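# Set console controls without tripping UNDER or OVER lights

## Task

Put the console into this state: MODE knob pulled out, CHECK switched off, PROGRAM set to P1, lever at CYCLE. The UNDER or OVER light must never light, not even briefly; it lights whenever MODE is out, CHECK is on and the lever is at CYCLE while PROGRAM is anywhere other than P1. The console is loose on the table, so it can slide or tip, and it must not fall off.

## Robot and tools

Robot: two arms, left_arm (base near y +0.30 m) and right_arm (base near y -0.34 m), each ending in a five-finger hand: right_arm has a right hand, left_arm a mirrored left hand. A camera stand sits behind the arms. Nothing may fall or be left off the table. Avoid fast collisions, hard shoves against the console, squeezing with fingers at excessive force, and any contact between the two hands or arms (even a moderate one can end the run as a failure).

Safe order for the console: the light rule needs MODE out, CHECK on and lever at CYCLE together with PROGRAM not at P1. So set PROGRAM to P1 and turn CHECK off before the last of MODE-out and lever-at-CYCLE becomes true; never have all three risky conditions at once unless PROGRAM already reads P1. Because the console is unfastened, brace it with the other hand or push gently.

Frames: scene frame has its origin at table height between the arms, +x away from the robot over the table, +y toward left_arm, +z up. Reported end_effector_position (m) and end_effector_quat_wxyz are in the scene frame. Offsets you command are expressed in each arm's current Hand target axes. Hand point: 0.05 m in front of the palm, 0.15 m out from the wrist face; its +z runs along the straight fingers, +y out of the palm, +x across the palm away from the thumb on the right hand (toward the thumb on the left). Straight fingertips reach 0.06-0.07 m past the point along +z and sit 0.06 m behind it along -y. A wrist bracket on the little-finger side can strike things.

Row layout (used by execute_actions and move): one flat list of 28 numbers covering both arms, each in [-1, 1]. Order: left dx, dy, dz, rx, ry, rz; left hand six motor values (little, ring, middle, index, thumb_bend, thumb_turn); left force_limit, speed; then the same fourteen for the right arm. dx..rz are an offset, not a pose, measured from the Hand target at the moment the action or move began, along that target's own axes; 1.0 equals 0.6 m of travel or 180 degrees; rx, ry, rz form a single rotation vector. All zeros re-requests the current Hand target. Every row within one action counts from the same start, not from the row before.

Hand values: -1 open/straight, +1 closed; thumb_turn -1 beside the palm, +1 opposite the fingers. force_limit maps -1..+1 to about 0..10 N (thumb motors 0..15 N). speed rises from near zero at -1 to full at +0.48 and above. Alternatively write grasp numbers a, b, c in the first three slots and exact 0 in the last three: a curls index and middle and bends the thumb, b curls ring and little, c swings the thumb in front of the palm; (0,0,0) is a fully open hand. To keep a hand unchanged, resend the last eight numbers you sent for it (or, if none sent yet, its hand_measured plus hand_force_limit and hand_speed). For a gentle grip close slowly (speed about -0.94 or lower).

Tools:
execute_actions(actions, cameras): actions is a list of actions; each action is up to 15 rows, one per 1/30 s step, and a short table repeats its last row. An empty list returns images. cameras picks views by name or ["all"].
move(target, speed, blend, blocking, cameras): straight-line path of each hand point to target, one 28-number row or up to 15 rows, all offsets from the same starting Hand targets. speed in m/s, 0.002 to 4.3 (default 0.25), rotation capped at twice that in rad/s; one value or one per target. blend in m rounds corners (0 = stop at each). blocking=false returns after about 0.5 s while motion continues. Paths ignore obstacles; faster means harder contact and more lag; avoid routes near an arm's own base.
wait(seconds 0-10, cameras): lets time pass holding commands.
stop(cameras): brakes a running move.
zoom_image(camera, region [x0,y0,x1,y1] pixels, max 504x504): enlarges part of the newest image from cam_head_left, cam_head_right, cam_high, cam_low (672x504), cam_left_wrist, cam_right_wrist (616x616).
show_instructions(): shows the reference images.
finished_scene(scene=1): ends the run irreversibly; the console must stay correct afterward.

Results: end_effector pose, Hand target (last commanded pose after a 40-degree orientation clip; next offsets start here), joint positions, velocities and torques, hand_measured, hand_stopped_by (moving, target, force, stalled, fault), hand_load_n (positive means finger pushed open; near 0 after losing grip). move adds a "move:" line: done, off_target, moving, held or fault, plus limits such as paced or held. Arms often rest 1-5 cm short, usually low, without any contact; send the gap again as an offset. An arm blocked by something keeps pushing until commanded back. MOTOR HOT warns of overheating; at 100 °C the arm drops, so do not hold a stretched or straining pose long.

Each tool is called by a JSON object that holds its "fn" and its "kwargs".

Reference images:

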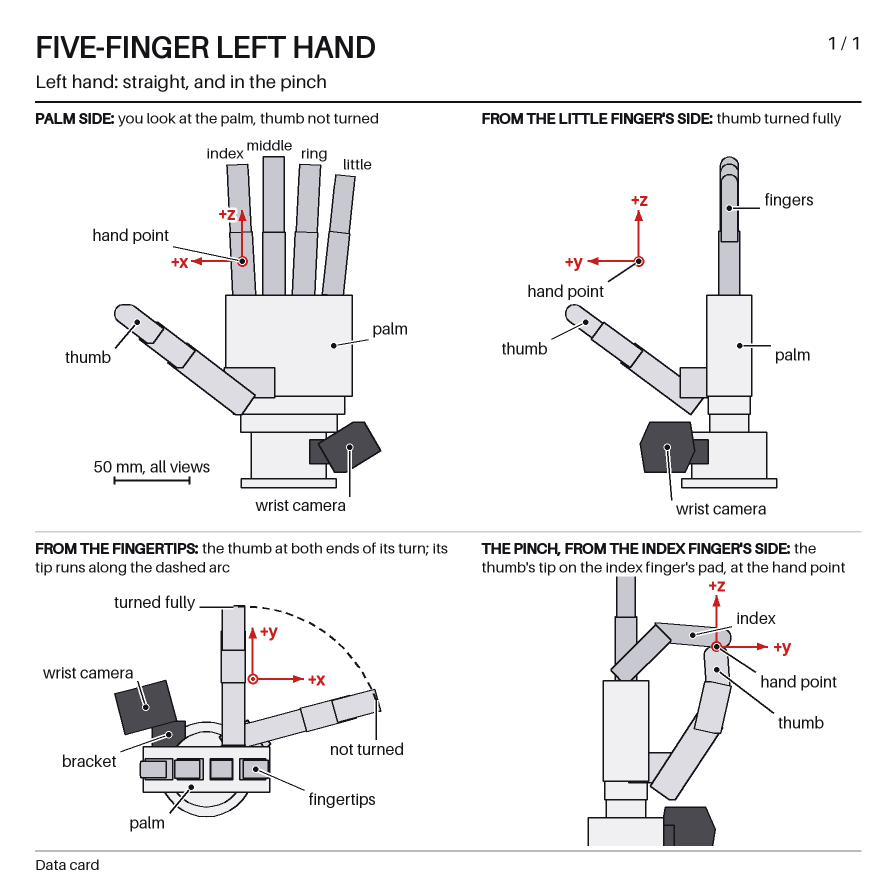

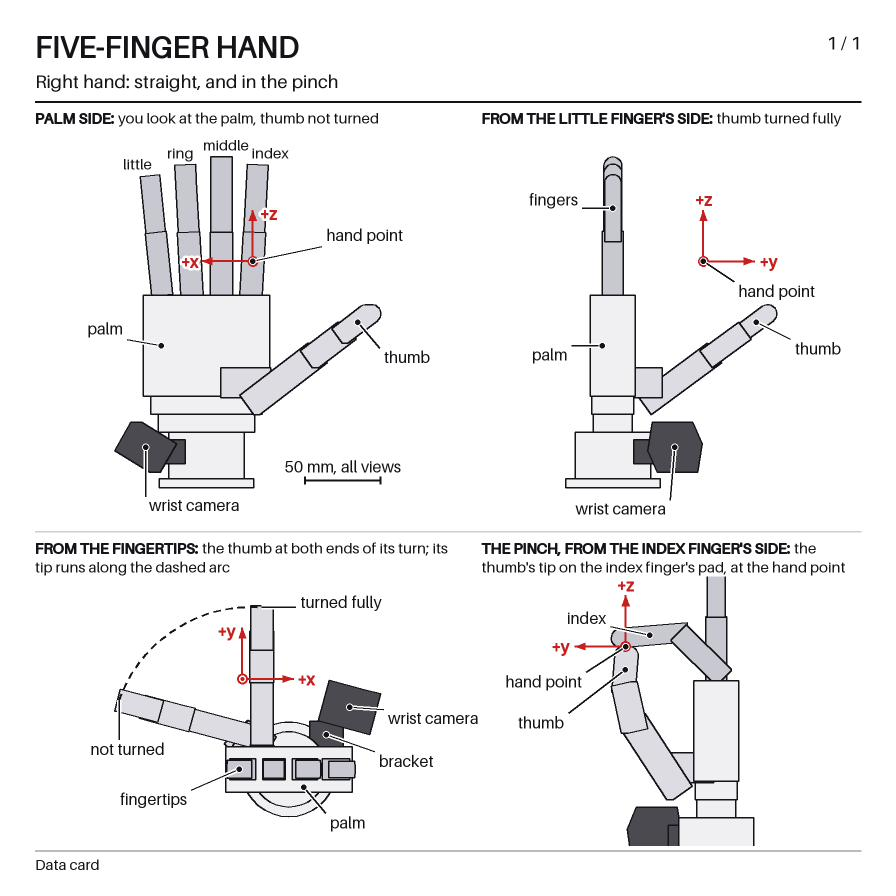

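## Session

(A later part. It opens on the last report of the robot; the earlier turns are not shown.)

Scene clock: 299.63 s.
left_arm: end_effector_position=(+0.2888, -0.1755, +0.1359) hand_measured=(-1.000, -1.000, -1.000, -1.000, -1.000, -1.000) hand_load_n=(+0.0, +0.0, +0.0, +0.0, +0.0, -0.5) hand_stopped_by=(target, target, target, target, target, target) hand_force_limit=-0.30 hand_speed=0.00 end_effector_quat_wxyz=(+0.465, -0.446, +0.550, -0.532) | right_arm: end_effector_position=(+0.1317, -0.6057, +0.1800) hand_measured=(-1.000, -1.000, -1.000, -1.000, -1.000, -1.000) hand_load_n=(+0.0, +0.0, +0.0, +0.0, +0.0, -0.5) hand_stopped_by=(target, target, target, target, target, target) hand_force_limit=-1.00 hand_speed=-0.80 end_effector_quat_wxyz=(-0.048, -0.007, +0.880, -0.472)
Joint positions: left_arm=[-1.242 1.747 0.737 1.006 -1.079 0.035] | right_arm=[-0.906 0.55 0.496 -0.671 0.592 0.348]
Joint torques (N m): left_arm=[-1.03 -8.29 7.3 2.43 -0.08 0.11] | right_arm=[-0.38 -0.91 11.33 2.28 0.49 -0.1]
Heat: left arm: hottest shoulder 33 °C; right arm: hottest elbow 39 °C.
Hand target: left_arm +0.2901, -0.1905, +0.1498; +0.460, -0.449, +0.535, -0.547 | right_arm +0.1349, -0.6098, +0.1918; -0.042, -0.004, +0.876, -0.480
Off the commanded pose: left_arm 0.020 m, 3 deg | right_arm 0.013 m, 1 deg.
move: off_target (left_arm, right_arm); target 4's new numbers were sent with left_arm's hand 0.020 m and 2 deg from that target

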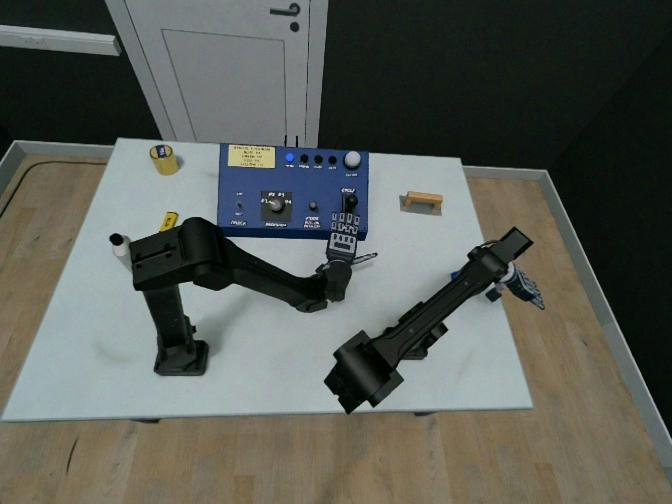

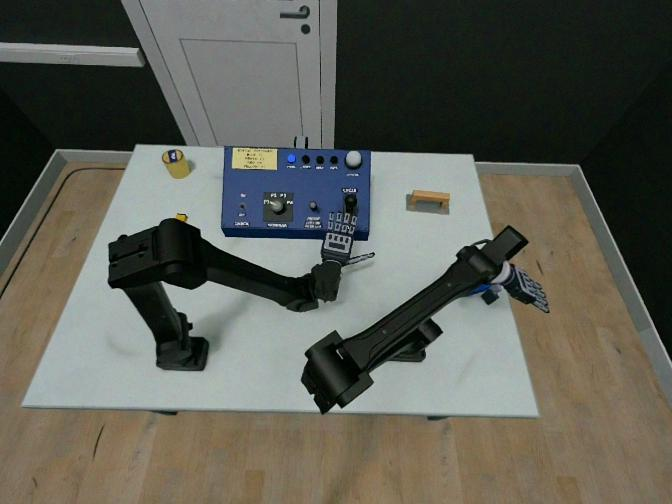

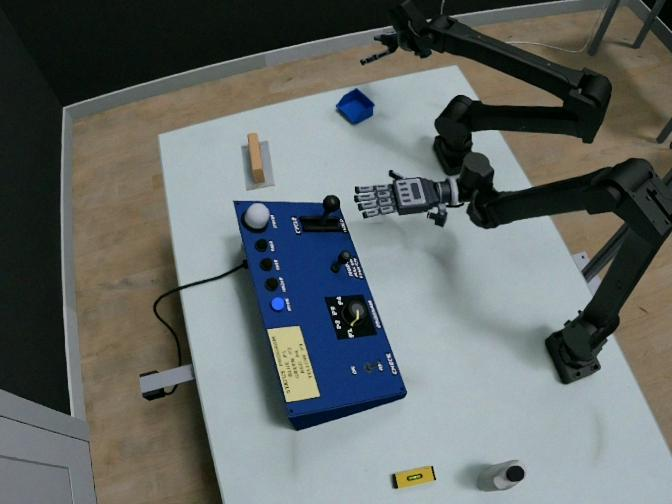

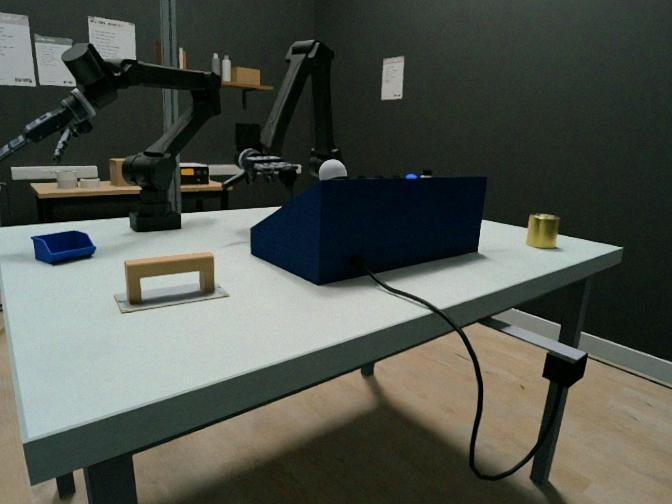

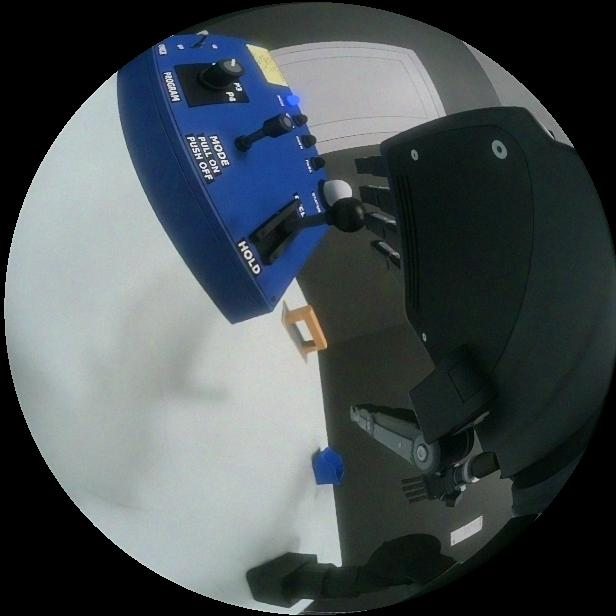

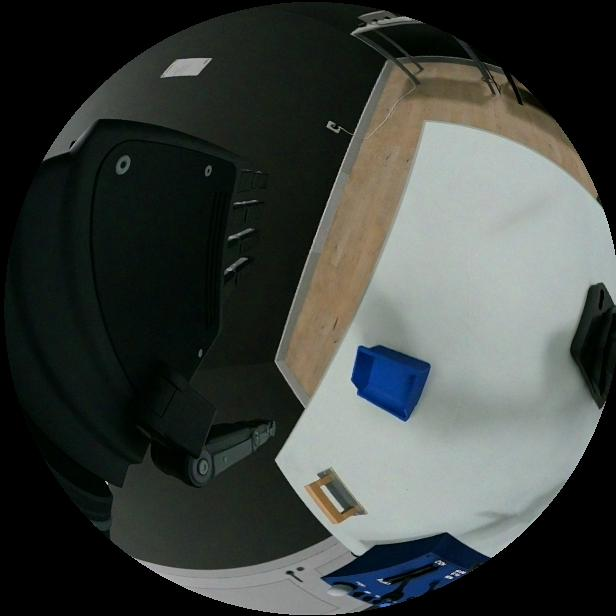

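{"fn": "move", "kwargs": {"target": [-0.0495, 0.0332, 0.06, 0, 0, 0, -1, -1, -1, -1, -1, -1, -0.3, 0, 0, 0, 0, 0, 0, 0, -1, -1, -1, -1, -1, -1, -1, -0.8], "speed": 0.1, "cameras": ["cam_head_left", "cam_high", "cam_low", "cam_left_wrist"]}}

{"fn": "zoom_image", "kwargs": {"camera": "cam_head_left", "region": [260, 150, 400, 270]}}

{"fn": "zoom_image", "kwargs": {"camera": "cam_low", "region": [200, 80, 500, 300]}}

{"fn": "zoom_image", "kwargs": {"camera": "cam_high", "region": [230, 160, 430, 340]}}

Scene clock: 308.93 s.
left_arm: end_effector_position=(+0.3266, -0.1644, +0.1262) hand_measured=(-1.000, -1.000, -1.000, -1.000, -1.000, -1.000) hand_load_n=(+0.0, +0.0, +0.0, +0.0, +0.0, +0.0) hand_stopped_by=(target, target, target, target, target, target) hand_force_limit=-0.30 hand_speed=0.00 end_effector_quat_wxyz=(+0.462, -0.446, +0.545, -0.539) | right_arm: end_effector_position=(+0.1317, -0.6057, +0.1800) hand_measured=(-1.000, -1.000, -1.000, -1.000, -1.000, -1.000) hand_load_n=(+0.0, +0.0, +0.0, +0.0, +0.0, +0.0) hand_stopped_by=(target, target, target, target, target, target) hand_force_limit=-1.00 hand_speed=-0.80 end_effector_quat_wxyz=(-0.048, -0.007, +0.880, -0.472)
Joint positions: left_arm=[-1.15 1.786 0.737 1.063 -0.98 0.035] | right_arm=[-0.906 0.55 0.496 -0.671 0.592 0.348]
Joint torques (N m): left_arm=[-0.38 -9.35 5.31 2.84 0.26 0.06] | right_arm=[-0.38 -0.85 11.36 2.29 0.5 -0.1]
Heat: left arm: hottest shoulder 32 °C; right arm: hottest elbow 39 °C.
Hand target: left_arm +0.3311, -0.1676, +0.1306; +0.460, -0.449, +0.536, -0.547 | right_arm +0.1349, -0.6098, +0.1918; -0.042, -0.004, +0.876, -0.480
Off the commanded pose: left_arm 0.007 m, 2 deg | right_arm 0.013 m, 1 deg.
move: off_target (right_arm)
Images, in order (width x height): cam_head_left 672x504, cam_high 672x504, cam_low 672x504, cam_left_wrist 616x616.

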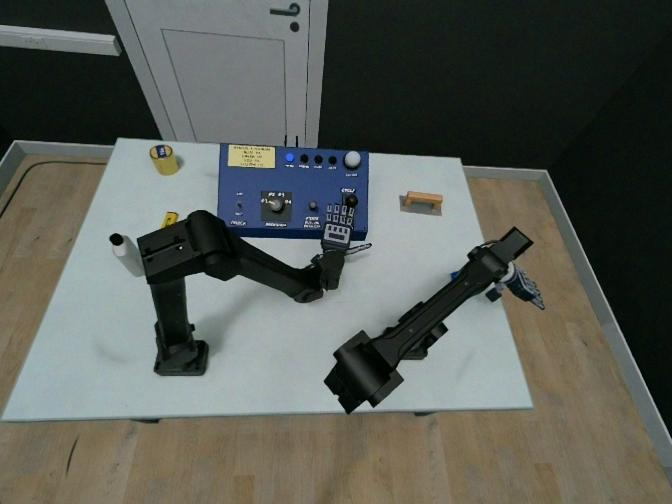

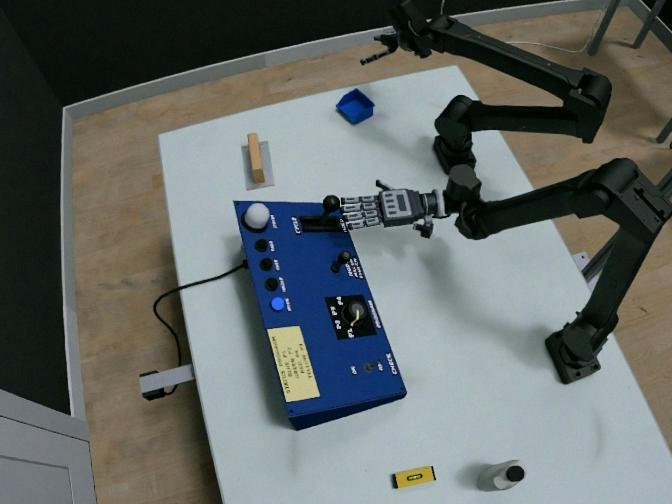

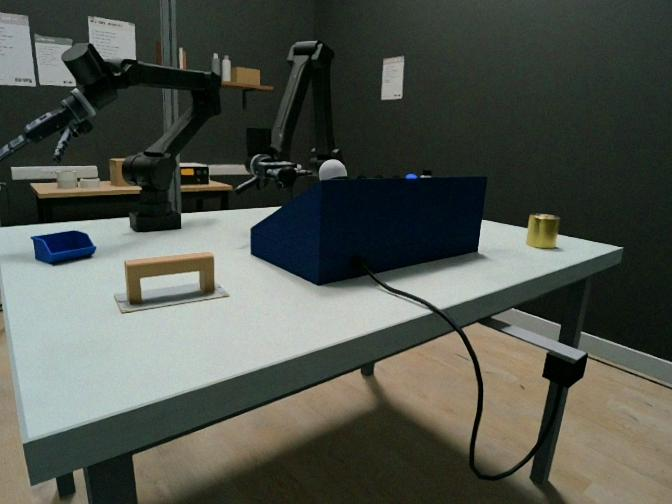

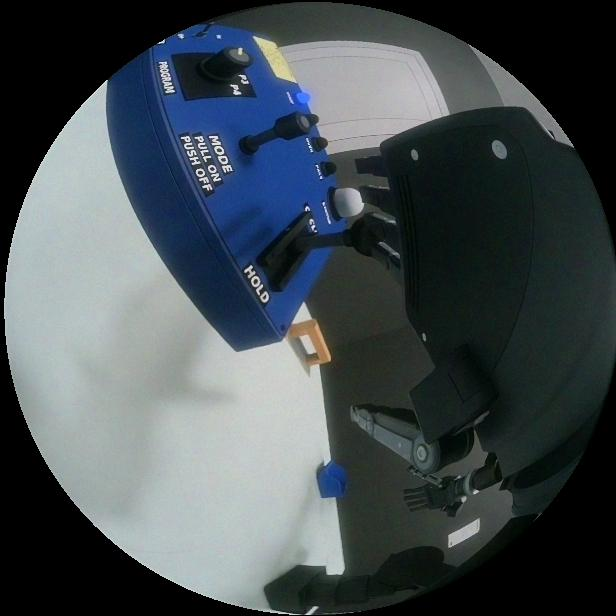

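Scaled by 3.600 from the camera's 672x504 image, which has a finer 960x720 frame.

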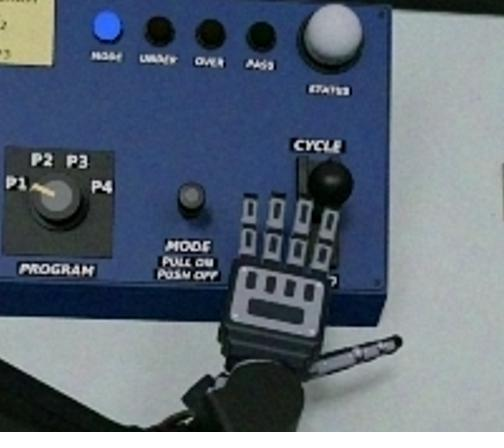

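Scaled by 1.680 from the camera's 672x504 image, which has a finer 960x720 frame.

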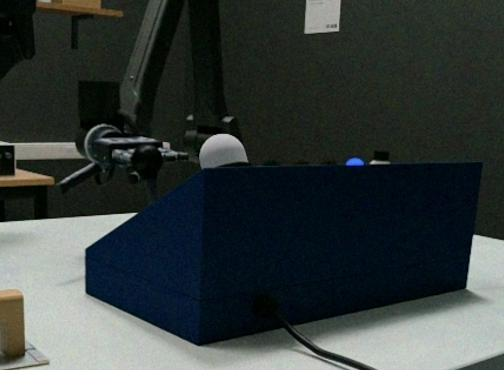

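Scaled by 2.520 from the camera's 672x504 image, which has a finer 960x720 frame.

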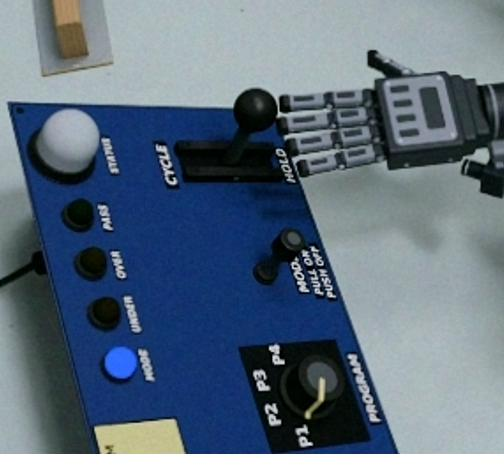

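{"fn": "move", "kwargs": {"target": [0.0352, 0.008, -0.0075, 0, 0, 0, -1, -1, -1, -1, -1, -1, -0.3, 0, 0, 0, 0, 0, 0, 0, -1, -1, -1, -1, -1, -1, -1, -0.8], "speed": 0.08, "cameras": ["cam_head_left", "cam_high", "cam_low"]}}

{"fn": "zoom_image", "kwargs": {"camera": "cam_head_left", "region": [260, 150, 400, 270]}}

{"fn": "zoom_image", "kwargs": {"camera": "cam_low", "region": [200, 80, 500, 300]}}

Scene clock: 321.80 s.
left_arm: end_effector_position=(+0.3209, -0.1733, +0.1145) hand_measured=(-1.000, -1.000, -1.000, -1.000, -1.000, -1.000) hand_load_n=(+0.0, +0.0, +0.0, +0.0, +0.0, +0.0) hand_stopped_by=(target, target, target, target, target, target) hand_force_limit=-0.30 hand_speed=0.00 end_effector_quat_wxyz=(+0.465, -0.446, +0.549, -0.533) | right_arm: end_effector_position=(+0.1317, -0.6057, +0.1800) hand_measured=(-1.000, -1.000, -1.000, -1.000, -1.000, -1.000) hand_load_n=(+0.0, +0.0, +0.0, +0.0, +0.0, +0.0) hand_stopped_by=(target, target, target, target, target, target) hand_force_limit=-1.00 hand_speed=-0.80 end_effector_quat_wxyz=(-0.048, -0.007, +0.880, -0.472)
Joint positions: left_arm=[-1.171 1.822 0.758 1.063 -1.007 0.035] | right_arm=[-0.906 0.55 0.496 -0.671 0.592 0.348]
Joint torques (N m): left_arm=[-0.79 -8.94 6.84 2.39 -0.11 0.06] | right_arm=[-0.38 -0.85 11.34 2.29 0.49 -0.09]
Heat: left arm: hottest shoulder 33 °C; right arm: hottest elbow 39 °C.
Hand target: left_arm +0.3231, -0.1876, +0.1257; +0.460, -0.449, +0.536, -0.547 | right_arm +0.1349, -0.6098, +0.1918; -0.042, -0.004, +0.876, -0.480
Off the commanded pose: left_arm 0.018 m, 2 deg | right_arm 0.013 m, 1 deg.
move: off_target (left_arm, right_arm)
Images, in order (width x height): cam_head_left 672x504, cam_high 672x504, cam_low 672x504.

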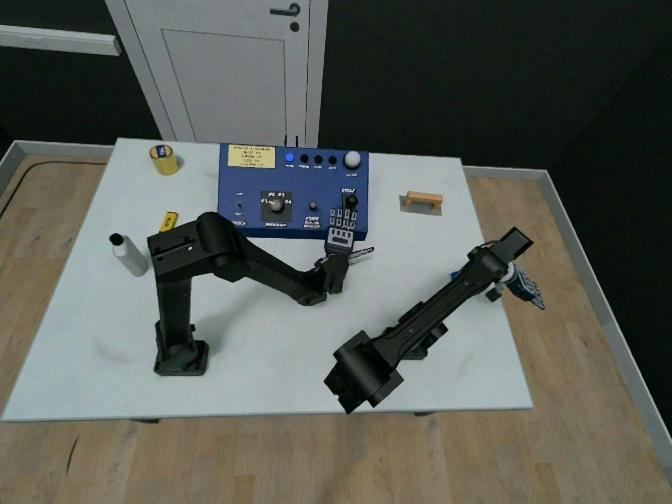

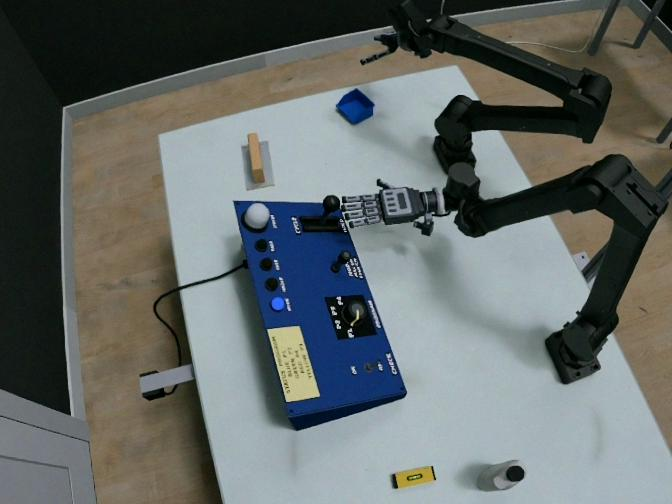

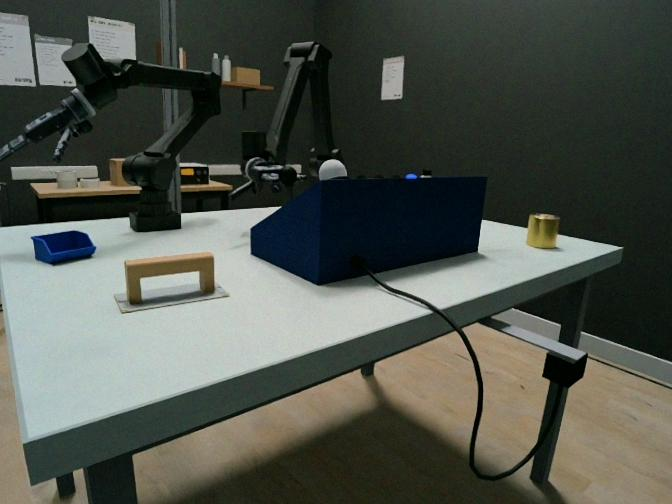

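Scaled by 3.600 from the camera's 672x504 image, which has a finer 960x720 frame.

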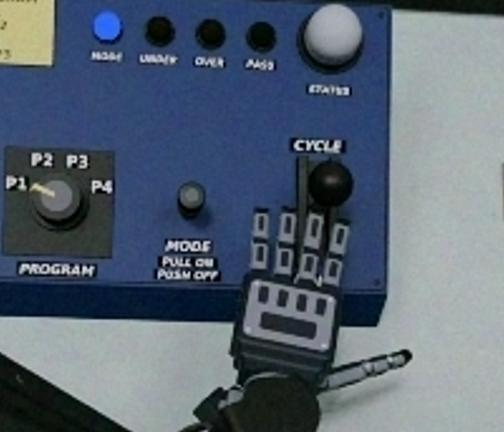

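Scaled by 1.680 from the camera's 672x504 image, which has a finer 960x720 frame.

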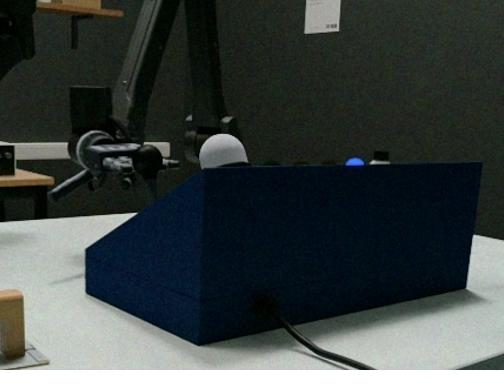

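{"fn": "move", "kwargs": {"target": [-0.0258, 0.0077, 0.041, 0, 0, 0, -1, -1, -1, -1, -1, -1, -0.3, 0, 0, 0, 0, 0, 0, 0, -1, -1, -1, -1, -1, -1, -1, -0.8], "speed": 0.06, "cameras": ["cam_head_left", "cam_high", "cam_low", "cam_left_wrist"]}}

{"fn": "zoom_image", "kwargs": {"camera": "cam_head_left", "region": [260, 150, 400, 270]}}

{"fn": "zoom_image", "kwargs": {"camera": "cam_low", "region": [200, 80, 500, 300]}}

{"fn": "zoom_image", "kwargs": {"camera": "cam_high", "region": [230, 160, 430, 340]}}

Scene clock: 333.97 s.
left_arm: end_effector_position=(+0.3407, -0.1650, +0.1076) hand_measured=(-1.000, -1.000, -1.000, -1.000, -1.000, -1.000) hand_load_n=(-0.5, +0.0, +0.0, -0.5, +0.0, +0.0) hand_stopped_by=(target, target, target, target, target, target) hand_force_limit=-0.30 hand_speed=0.00 end_effector_quat_wxyz=(+0.464, -0.443, +0.554, -0.530) | right_arm: end_effector_position=(+0.1317, -0.6057, +0.1800) hand_measured=(-1.000, -1.000, -1.000, -1.000, -1.000, -1.000) hand_load_n=(+0.0, +0.0, +0.0, +0.0, +0.0, +0.0) hand_stopped_by=(target, target, target, target, target, target) hand_force_limit=-1.00 hand_speed=-0.80 end_effector_quat_wxyz=(-0.048, -0.007, +0.880, -0.472)
Joint positions: left_arm=[-1.121 1.836 0.758 1.065 -0.95 0.035] | right_arm=[-0.906 0.55 0.496 -0.671 0.592 0.348]
Joint torques (N m): left_arm=[-0.5 -9.35 6.99 2.59 0.22 0.07] | right_arm=[-0.38 -0.85 11.34 2.29 0.5 -0.1]
Heat: left arm: hottest shoulder 33 °C; right arm: hottest elbow 39 °C.
Hand target: left_arm +0.3502, -0.1766, +0.1217; +0.460, -0.449, +0.536, -0.547 | right_arm +0.1349, -0.6098, +0.1918; -0.042, -0.004, +0.876, -0.480
Off the commanded pose: left_arm 0.021 m, 3 deg | right_arm 0.013 m, 1 deg.
move: off_target (left_arm, right_arm)
Images, in order (width x height): cam_head_left 672x504, cam_high 672x504, cam_low 672x504, cam_left_wrist 616x616.

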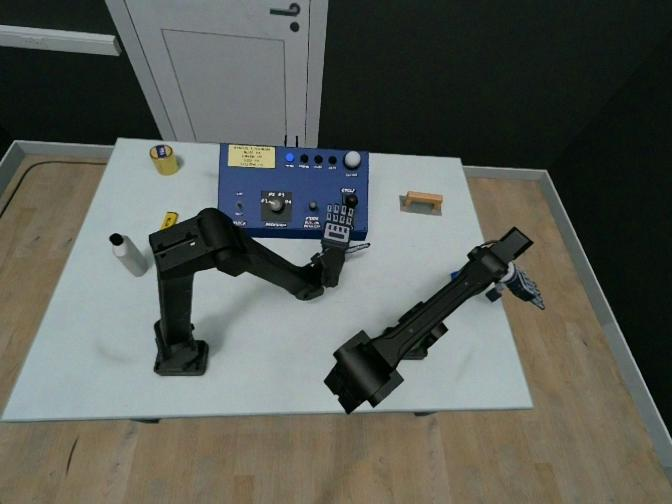

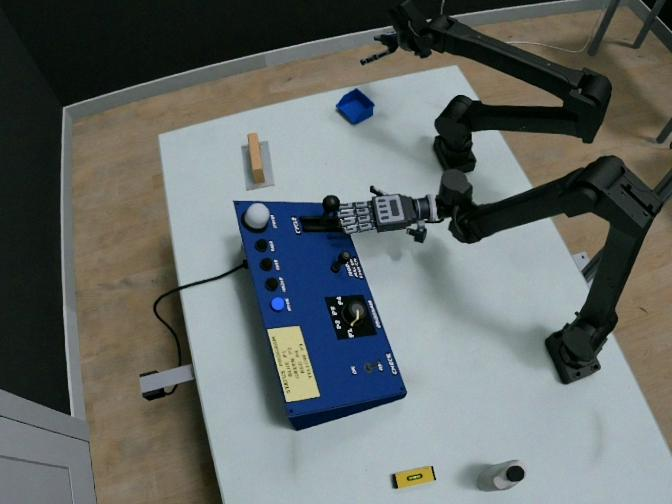

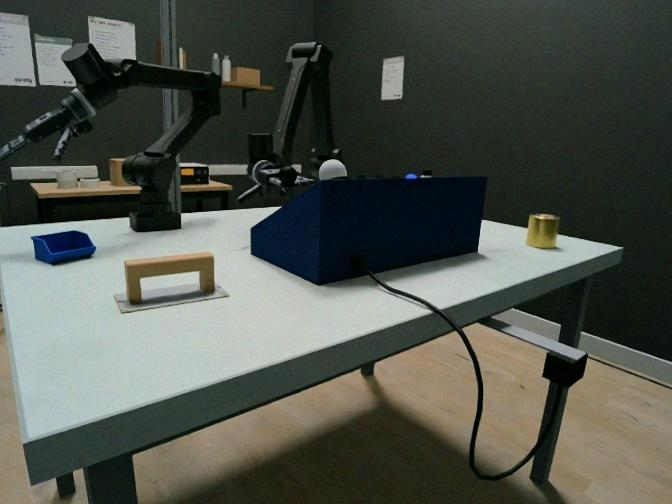

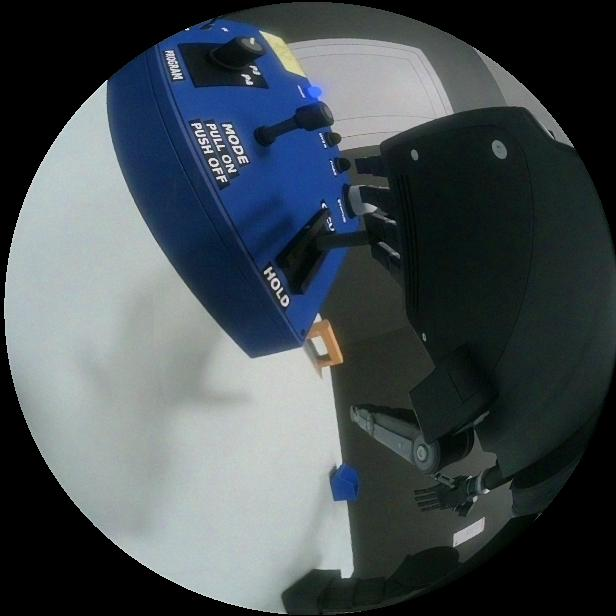

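Scaled by 3.600 from the camera's 672x504 image, which has a finer 960x720 frame.

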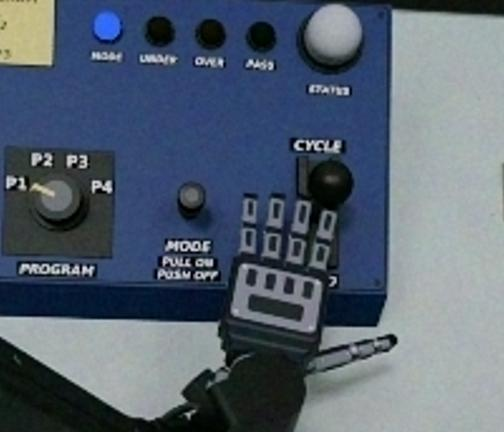

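Scaled by 1.680 from the camera's 672x504 image, which has a finer 960x720 frame.

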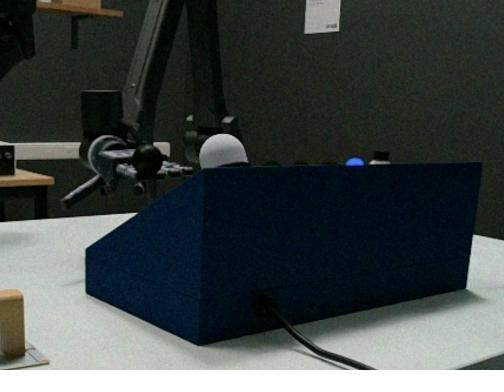

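Scaled by 2.520 from the camera's 672x504 image, which has a finer 960x720 frame.

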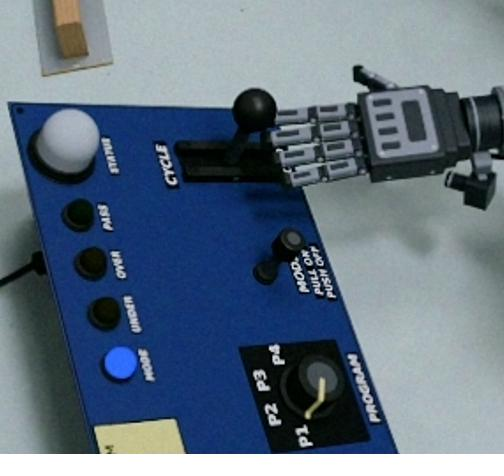

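{"fn": "move", "kwargs": {"target": [[0.011, -0.0152, -0.0045, 0, 0, 0, -1, -1, -1, -1, -1, -1, -0.3, 0, 0, 0, 0, 0, 0, 0, -1, -1, -1, -1, -1, -1, -1, -0.8],[0.0012, -0.0222, 0.0513, 0, 0, 0, -1, -1, -1, -1, -1, -1, -0.3, 0, 0, 0, 0, 0, 0, 0, -1, -1, -1, -1, -1, -1, -1, -0.8]], "speed": 0.06, "cameras": ["cam_head_left", "cam_high", "cam_low", "cam_left_wrist"]}}

{"fn": "zoom_image", "kwargs": {"camera": "cam_head_left", "region": [260, 150, 400, 270]}}

{"fn": "zoom_image", "kwargs": {"camera": "cam_low", "region": [200, 80, 500, 300]}}

{"fn": "zoom_image", "kwargs": {"camera": "cam_high", "region": [230, 160, 430, 340]}}

Scene clock: 345.73 s.
left_arm: end_effector_position=(+0.3661, -0.1674, +0.1151) hand_measured=(-1.000, -1.000, -1.000, -1.000, -1.000, -1.000) hand_load_n=(+0.0, +0.0, -2.0, +0.0, +0.0, +0.0) hand_stopped_by=(target, target, target, target, target, target) hand_force_limit=-0.30 hand_speed=0.00 end_effector_quat_wxyz=(+0.464, -0.444, +0.553, -0.531) | right_arm: end_effector_position=(+0.1317, -0.6057, +0.1800) hand_measured=(-1.000, -1.000, -1.000, -1.000, -1.000, -1.000) hand_load_n=(+0.0, +0.0, +0.0, +0.5, +0.0, -0.5) hand_stopped_by=(target, target, target, target, target, target) hand_force_limit=-1.00 hand_speed=-0.80 end_effector_quat_wxyz=(-0.048, -0.007, +0.880, -0.472)
Joint positions: left_arm=[-1.072 1.837 0.799 1.028 -0.903 0.035] | right_arm=[-0.906 0.55 0.496 -0.671 0.592 0.348]
Joint torques (N m): left_arm=[0.21 -10.58 8.29 1.35 0.38 -0.01] | right_arm=[-0.38 -0.85 11.33 2.29 0.49 -0.09]
Heat: left arm: hottest shoulder 32 °C; right arm: hottest elbow 39 °C.
Hand target: left_arm +0.3801, -0.1826, +0.1357; +0.460, -0.449, +0.536, -0.547 | right_arm +0.1349, -0.6098, +0.1918; -0.042, -0.004, +0.876, -0.480
Off the commanded pose: left_arm 0.029 m, 3 deg | right_arm 0.013 m, 1 deg.
move: off_target (left_arm, right_arm)
Images, in order (width x height): cam_head_left 672x504, cam_high 672x504, cam_low 672x504, cam_left_wrist 616x616.

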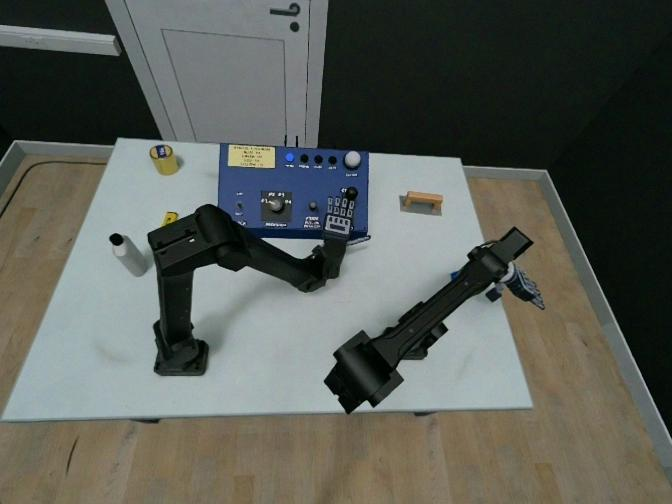

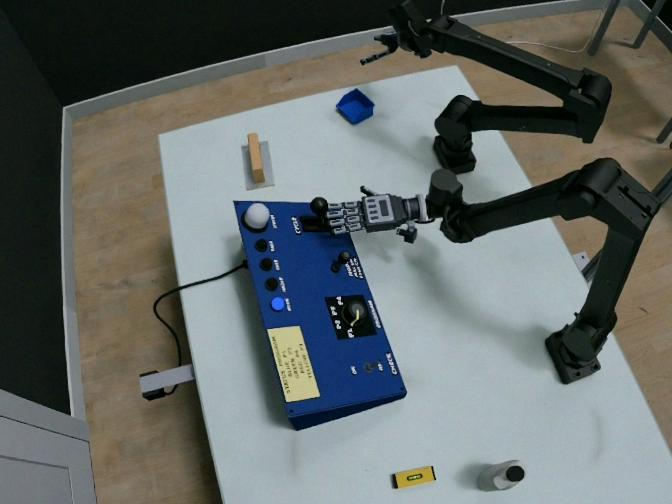

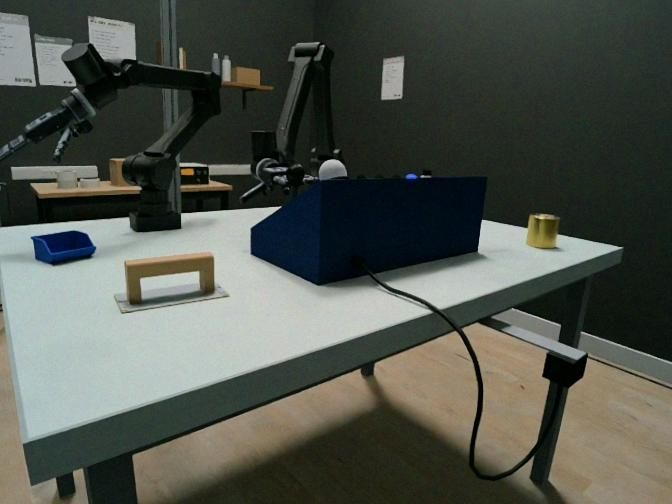

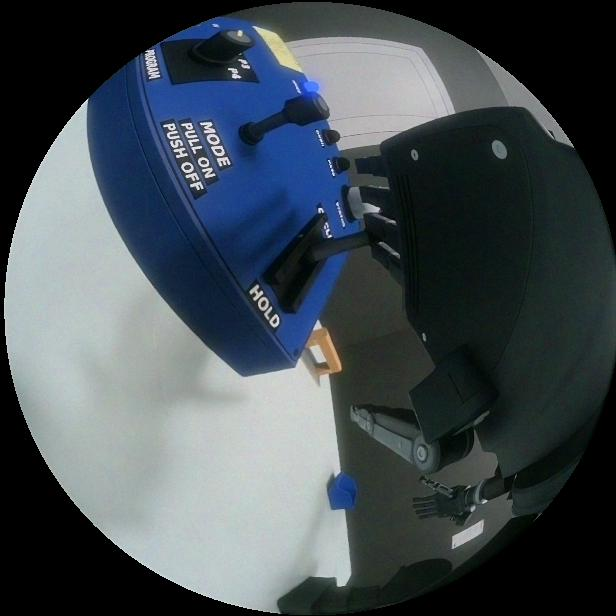

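Scaled by 3.600 from the camera's 672x504 image, which has a finer 960x720 frame.

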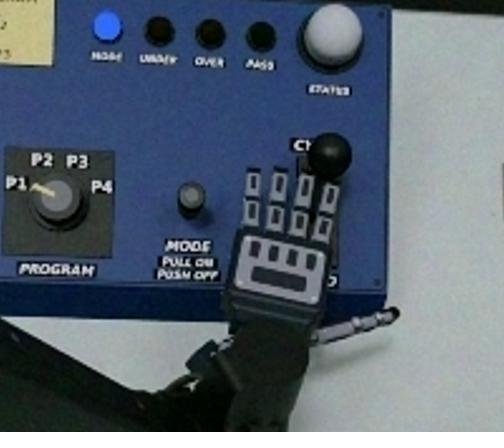

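Scaled by 1.680 from the camera's 672x504 image, which has a finer 960x720 frame.

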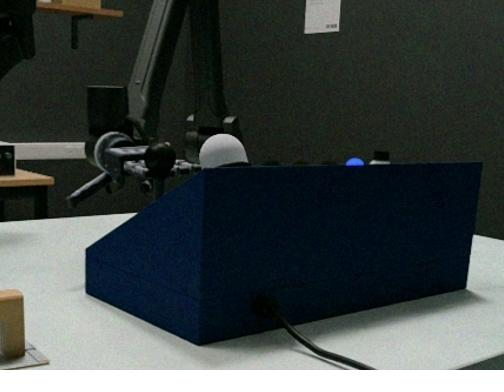

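Scaled by 2.520 from the camera's 672x504 image, which has a finer 960x720 frame.

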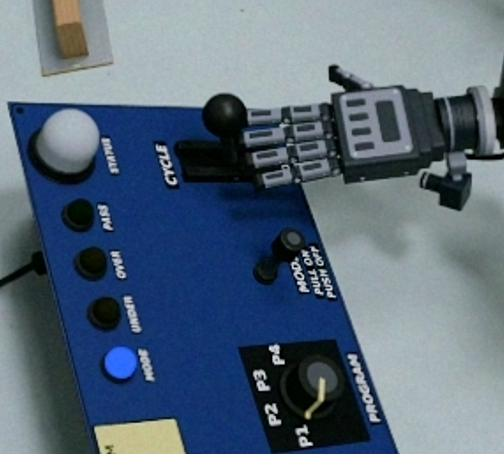

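{"fn": "move", "kwargs": {"target": [0.0, -0.025, 0.045, 0, 0, 0, -1, -1, -1, -1, -1, -1, -0.3, 0, 0, 0, 0, 0, 0, 0, -1, -1, -1, -1, -1, -1, -1, -0.8], "speed": 0.05, "cameras": ["cam_head_left", "cam_high", "cam_low", "cam_left_wrist"]}}

{"fn": "zoom_image", "kwargs": {"camera": "cam_head_left", "region": [260, 150, 400, 270]}}

{"fn": "zoom_image", "kwargs": {"camera": "cam_low", "region": [200, 80, 500, 300]}}

{"fn": "zoom_image", "kwargs": {"camera": "cam_high", "region": [230, 160, 430, 340]}}

Scene clock: 351.73 s.
left_arm: end_effector_position=(+0.3713, -0.1692, +0.1128) hand_measured=(-1.000, -1.000, -1.000, -1.000, -1.000, -1.000) hand_load_n=(+0.0, +0.0, -1.5, +0.5, +0.0, -0.5) hand_stopped_by=(target, target, target, target, target, target) hand_force_limit=-0.30 hand_speed=0.00 end_effector_quat_wxyz=(+0.462, -0.438, +0.568, -0.522) | right_arm: end_effector_position=(+0.1317, -0.6057, +0.1800) hand_measured=(-1.000, -1.000, -1.000, -1.000, -1.000, -1.000) hand_load_n=(+0.0, +0.0, +0.0, +0.0, +0.0, -0.5) hand_stopped_by=(target, target, target, target, target, target) hand_force_limit=-1.00 hand_speed=-0.80 end_effector_quat_wxyz=(-0.048, -0.007, +0.880, -0.472)
Joint positions: left_arm=[-1.06 1.831 0.813 0.976 -0.876 0.035] | right_arm=[-0.906 0.55 0.496 -0.671 0.592 0.348]
Joint torques (N m): left_arm=[2.2 -11.22 10.7 1.09 0.96 0.06] | right_arm=[-0.32 -0.91 11.34 2.29 0.49 -0.09]
Heat: left arm: hottest shoulder 33 °C; right arm: hottest elbow 39 °C.
Hand target: left_arm +0.4064, -0.1872, +0.1512; +0.460, -0.449, +0.536, -0.547 | right_arm +0.1349, -0.6098, +0.1918; -0.042, -0.004, +0.876, -0.480
Off the commanded pose: left_arm 0.055 m, 5 deg | right_arm 0.013 m, 1 deg.
move: off_target (left_arm, right_arm)
Images, in order (width x height): cam_head_left 672x504, cam_high 672x504, cam_low 672x504, cam_left_wrist 616x616.

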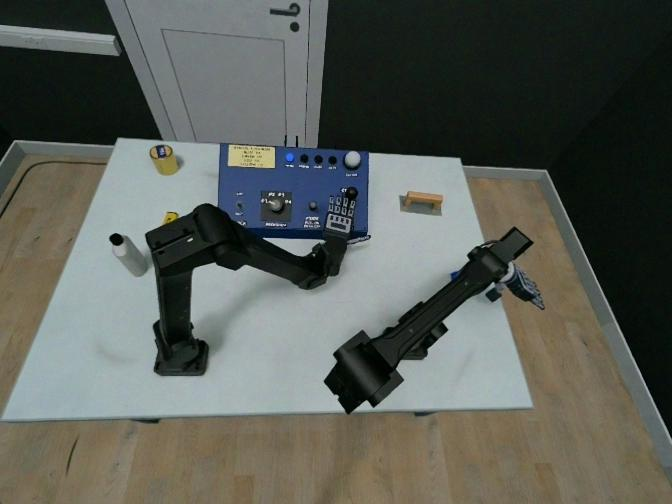

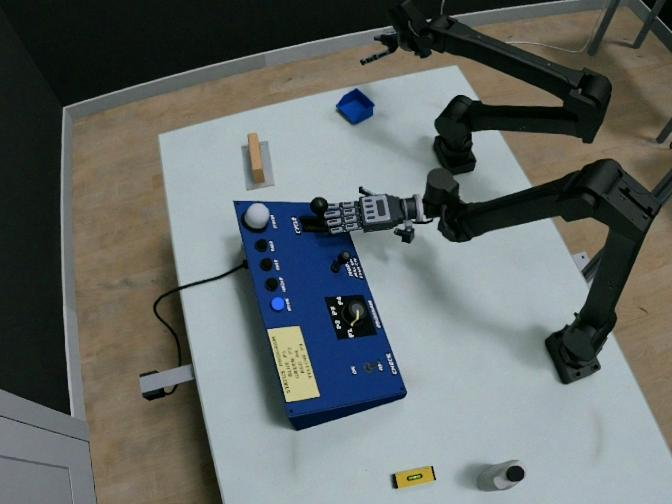

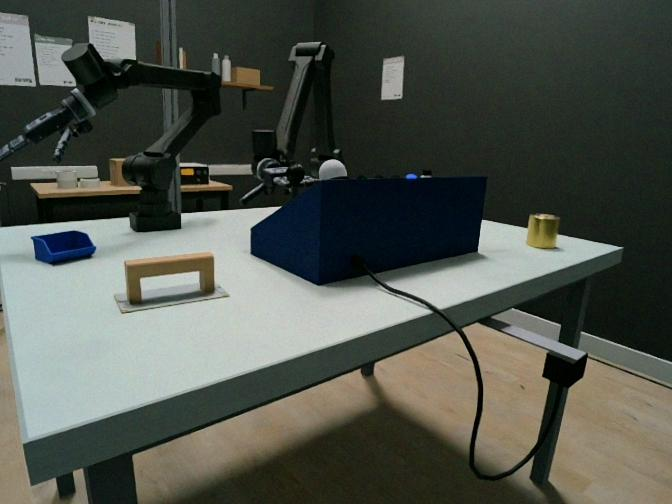

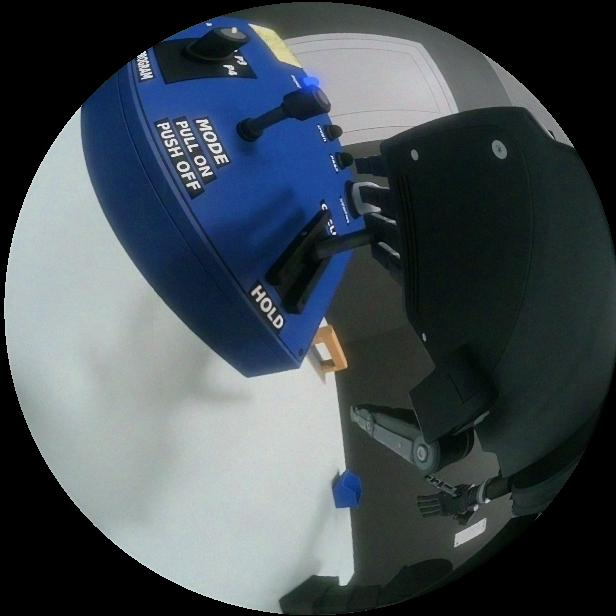

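Scaled by 3.600 from the camera's 672x504 image, which has a finer 960x720 frame.

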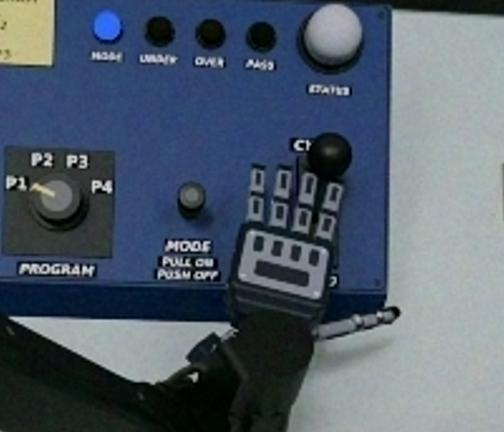

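Scaled by 1.680 from the camera's 672x504 image, which has a finer 960x720 frame.

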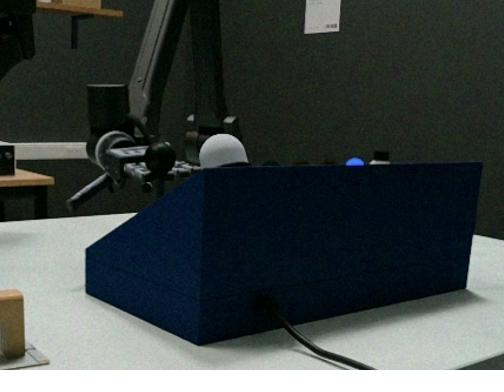

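Scaled by 2.520 from the camera's 672x504 image, which has a finer 960x720 frame.

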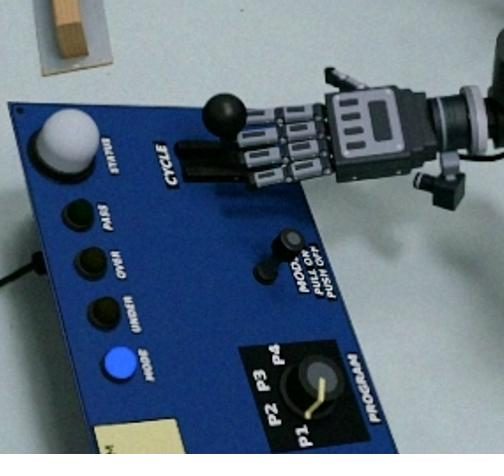

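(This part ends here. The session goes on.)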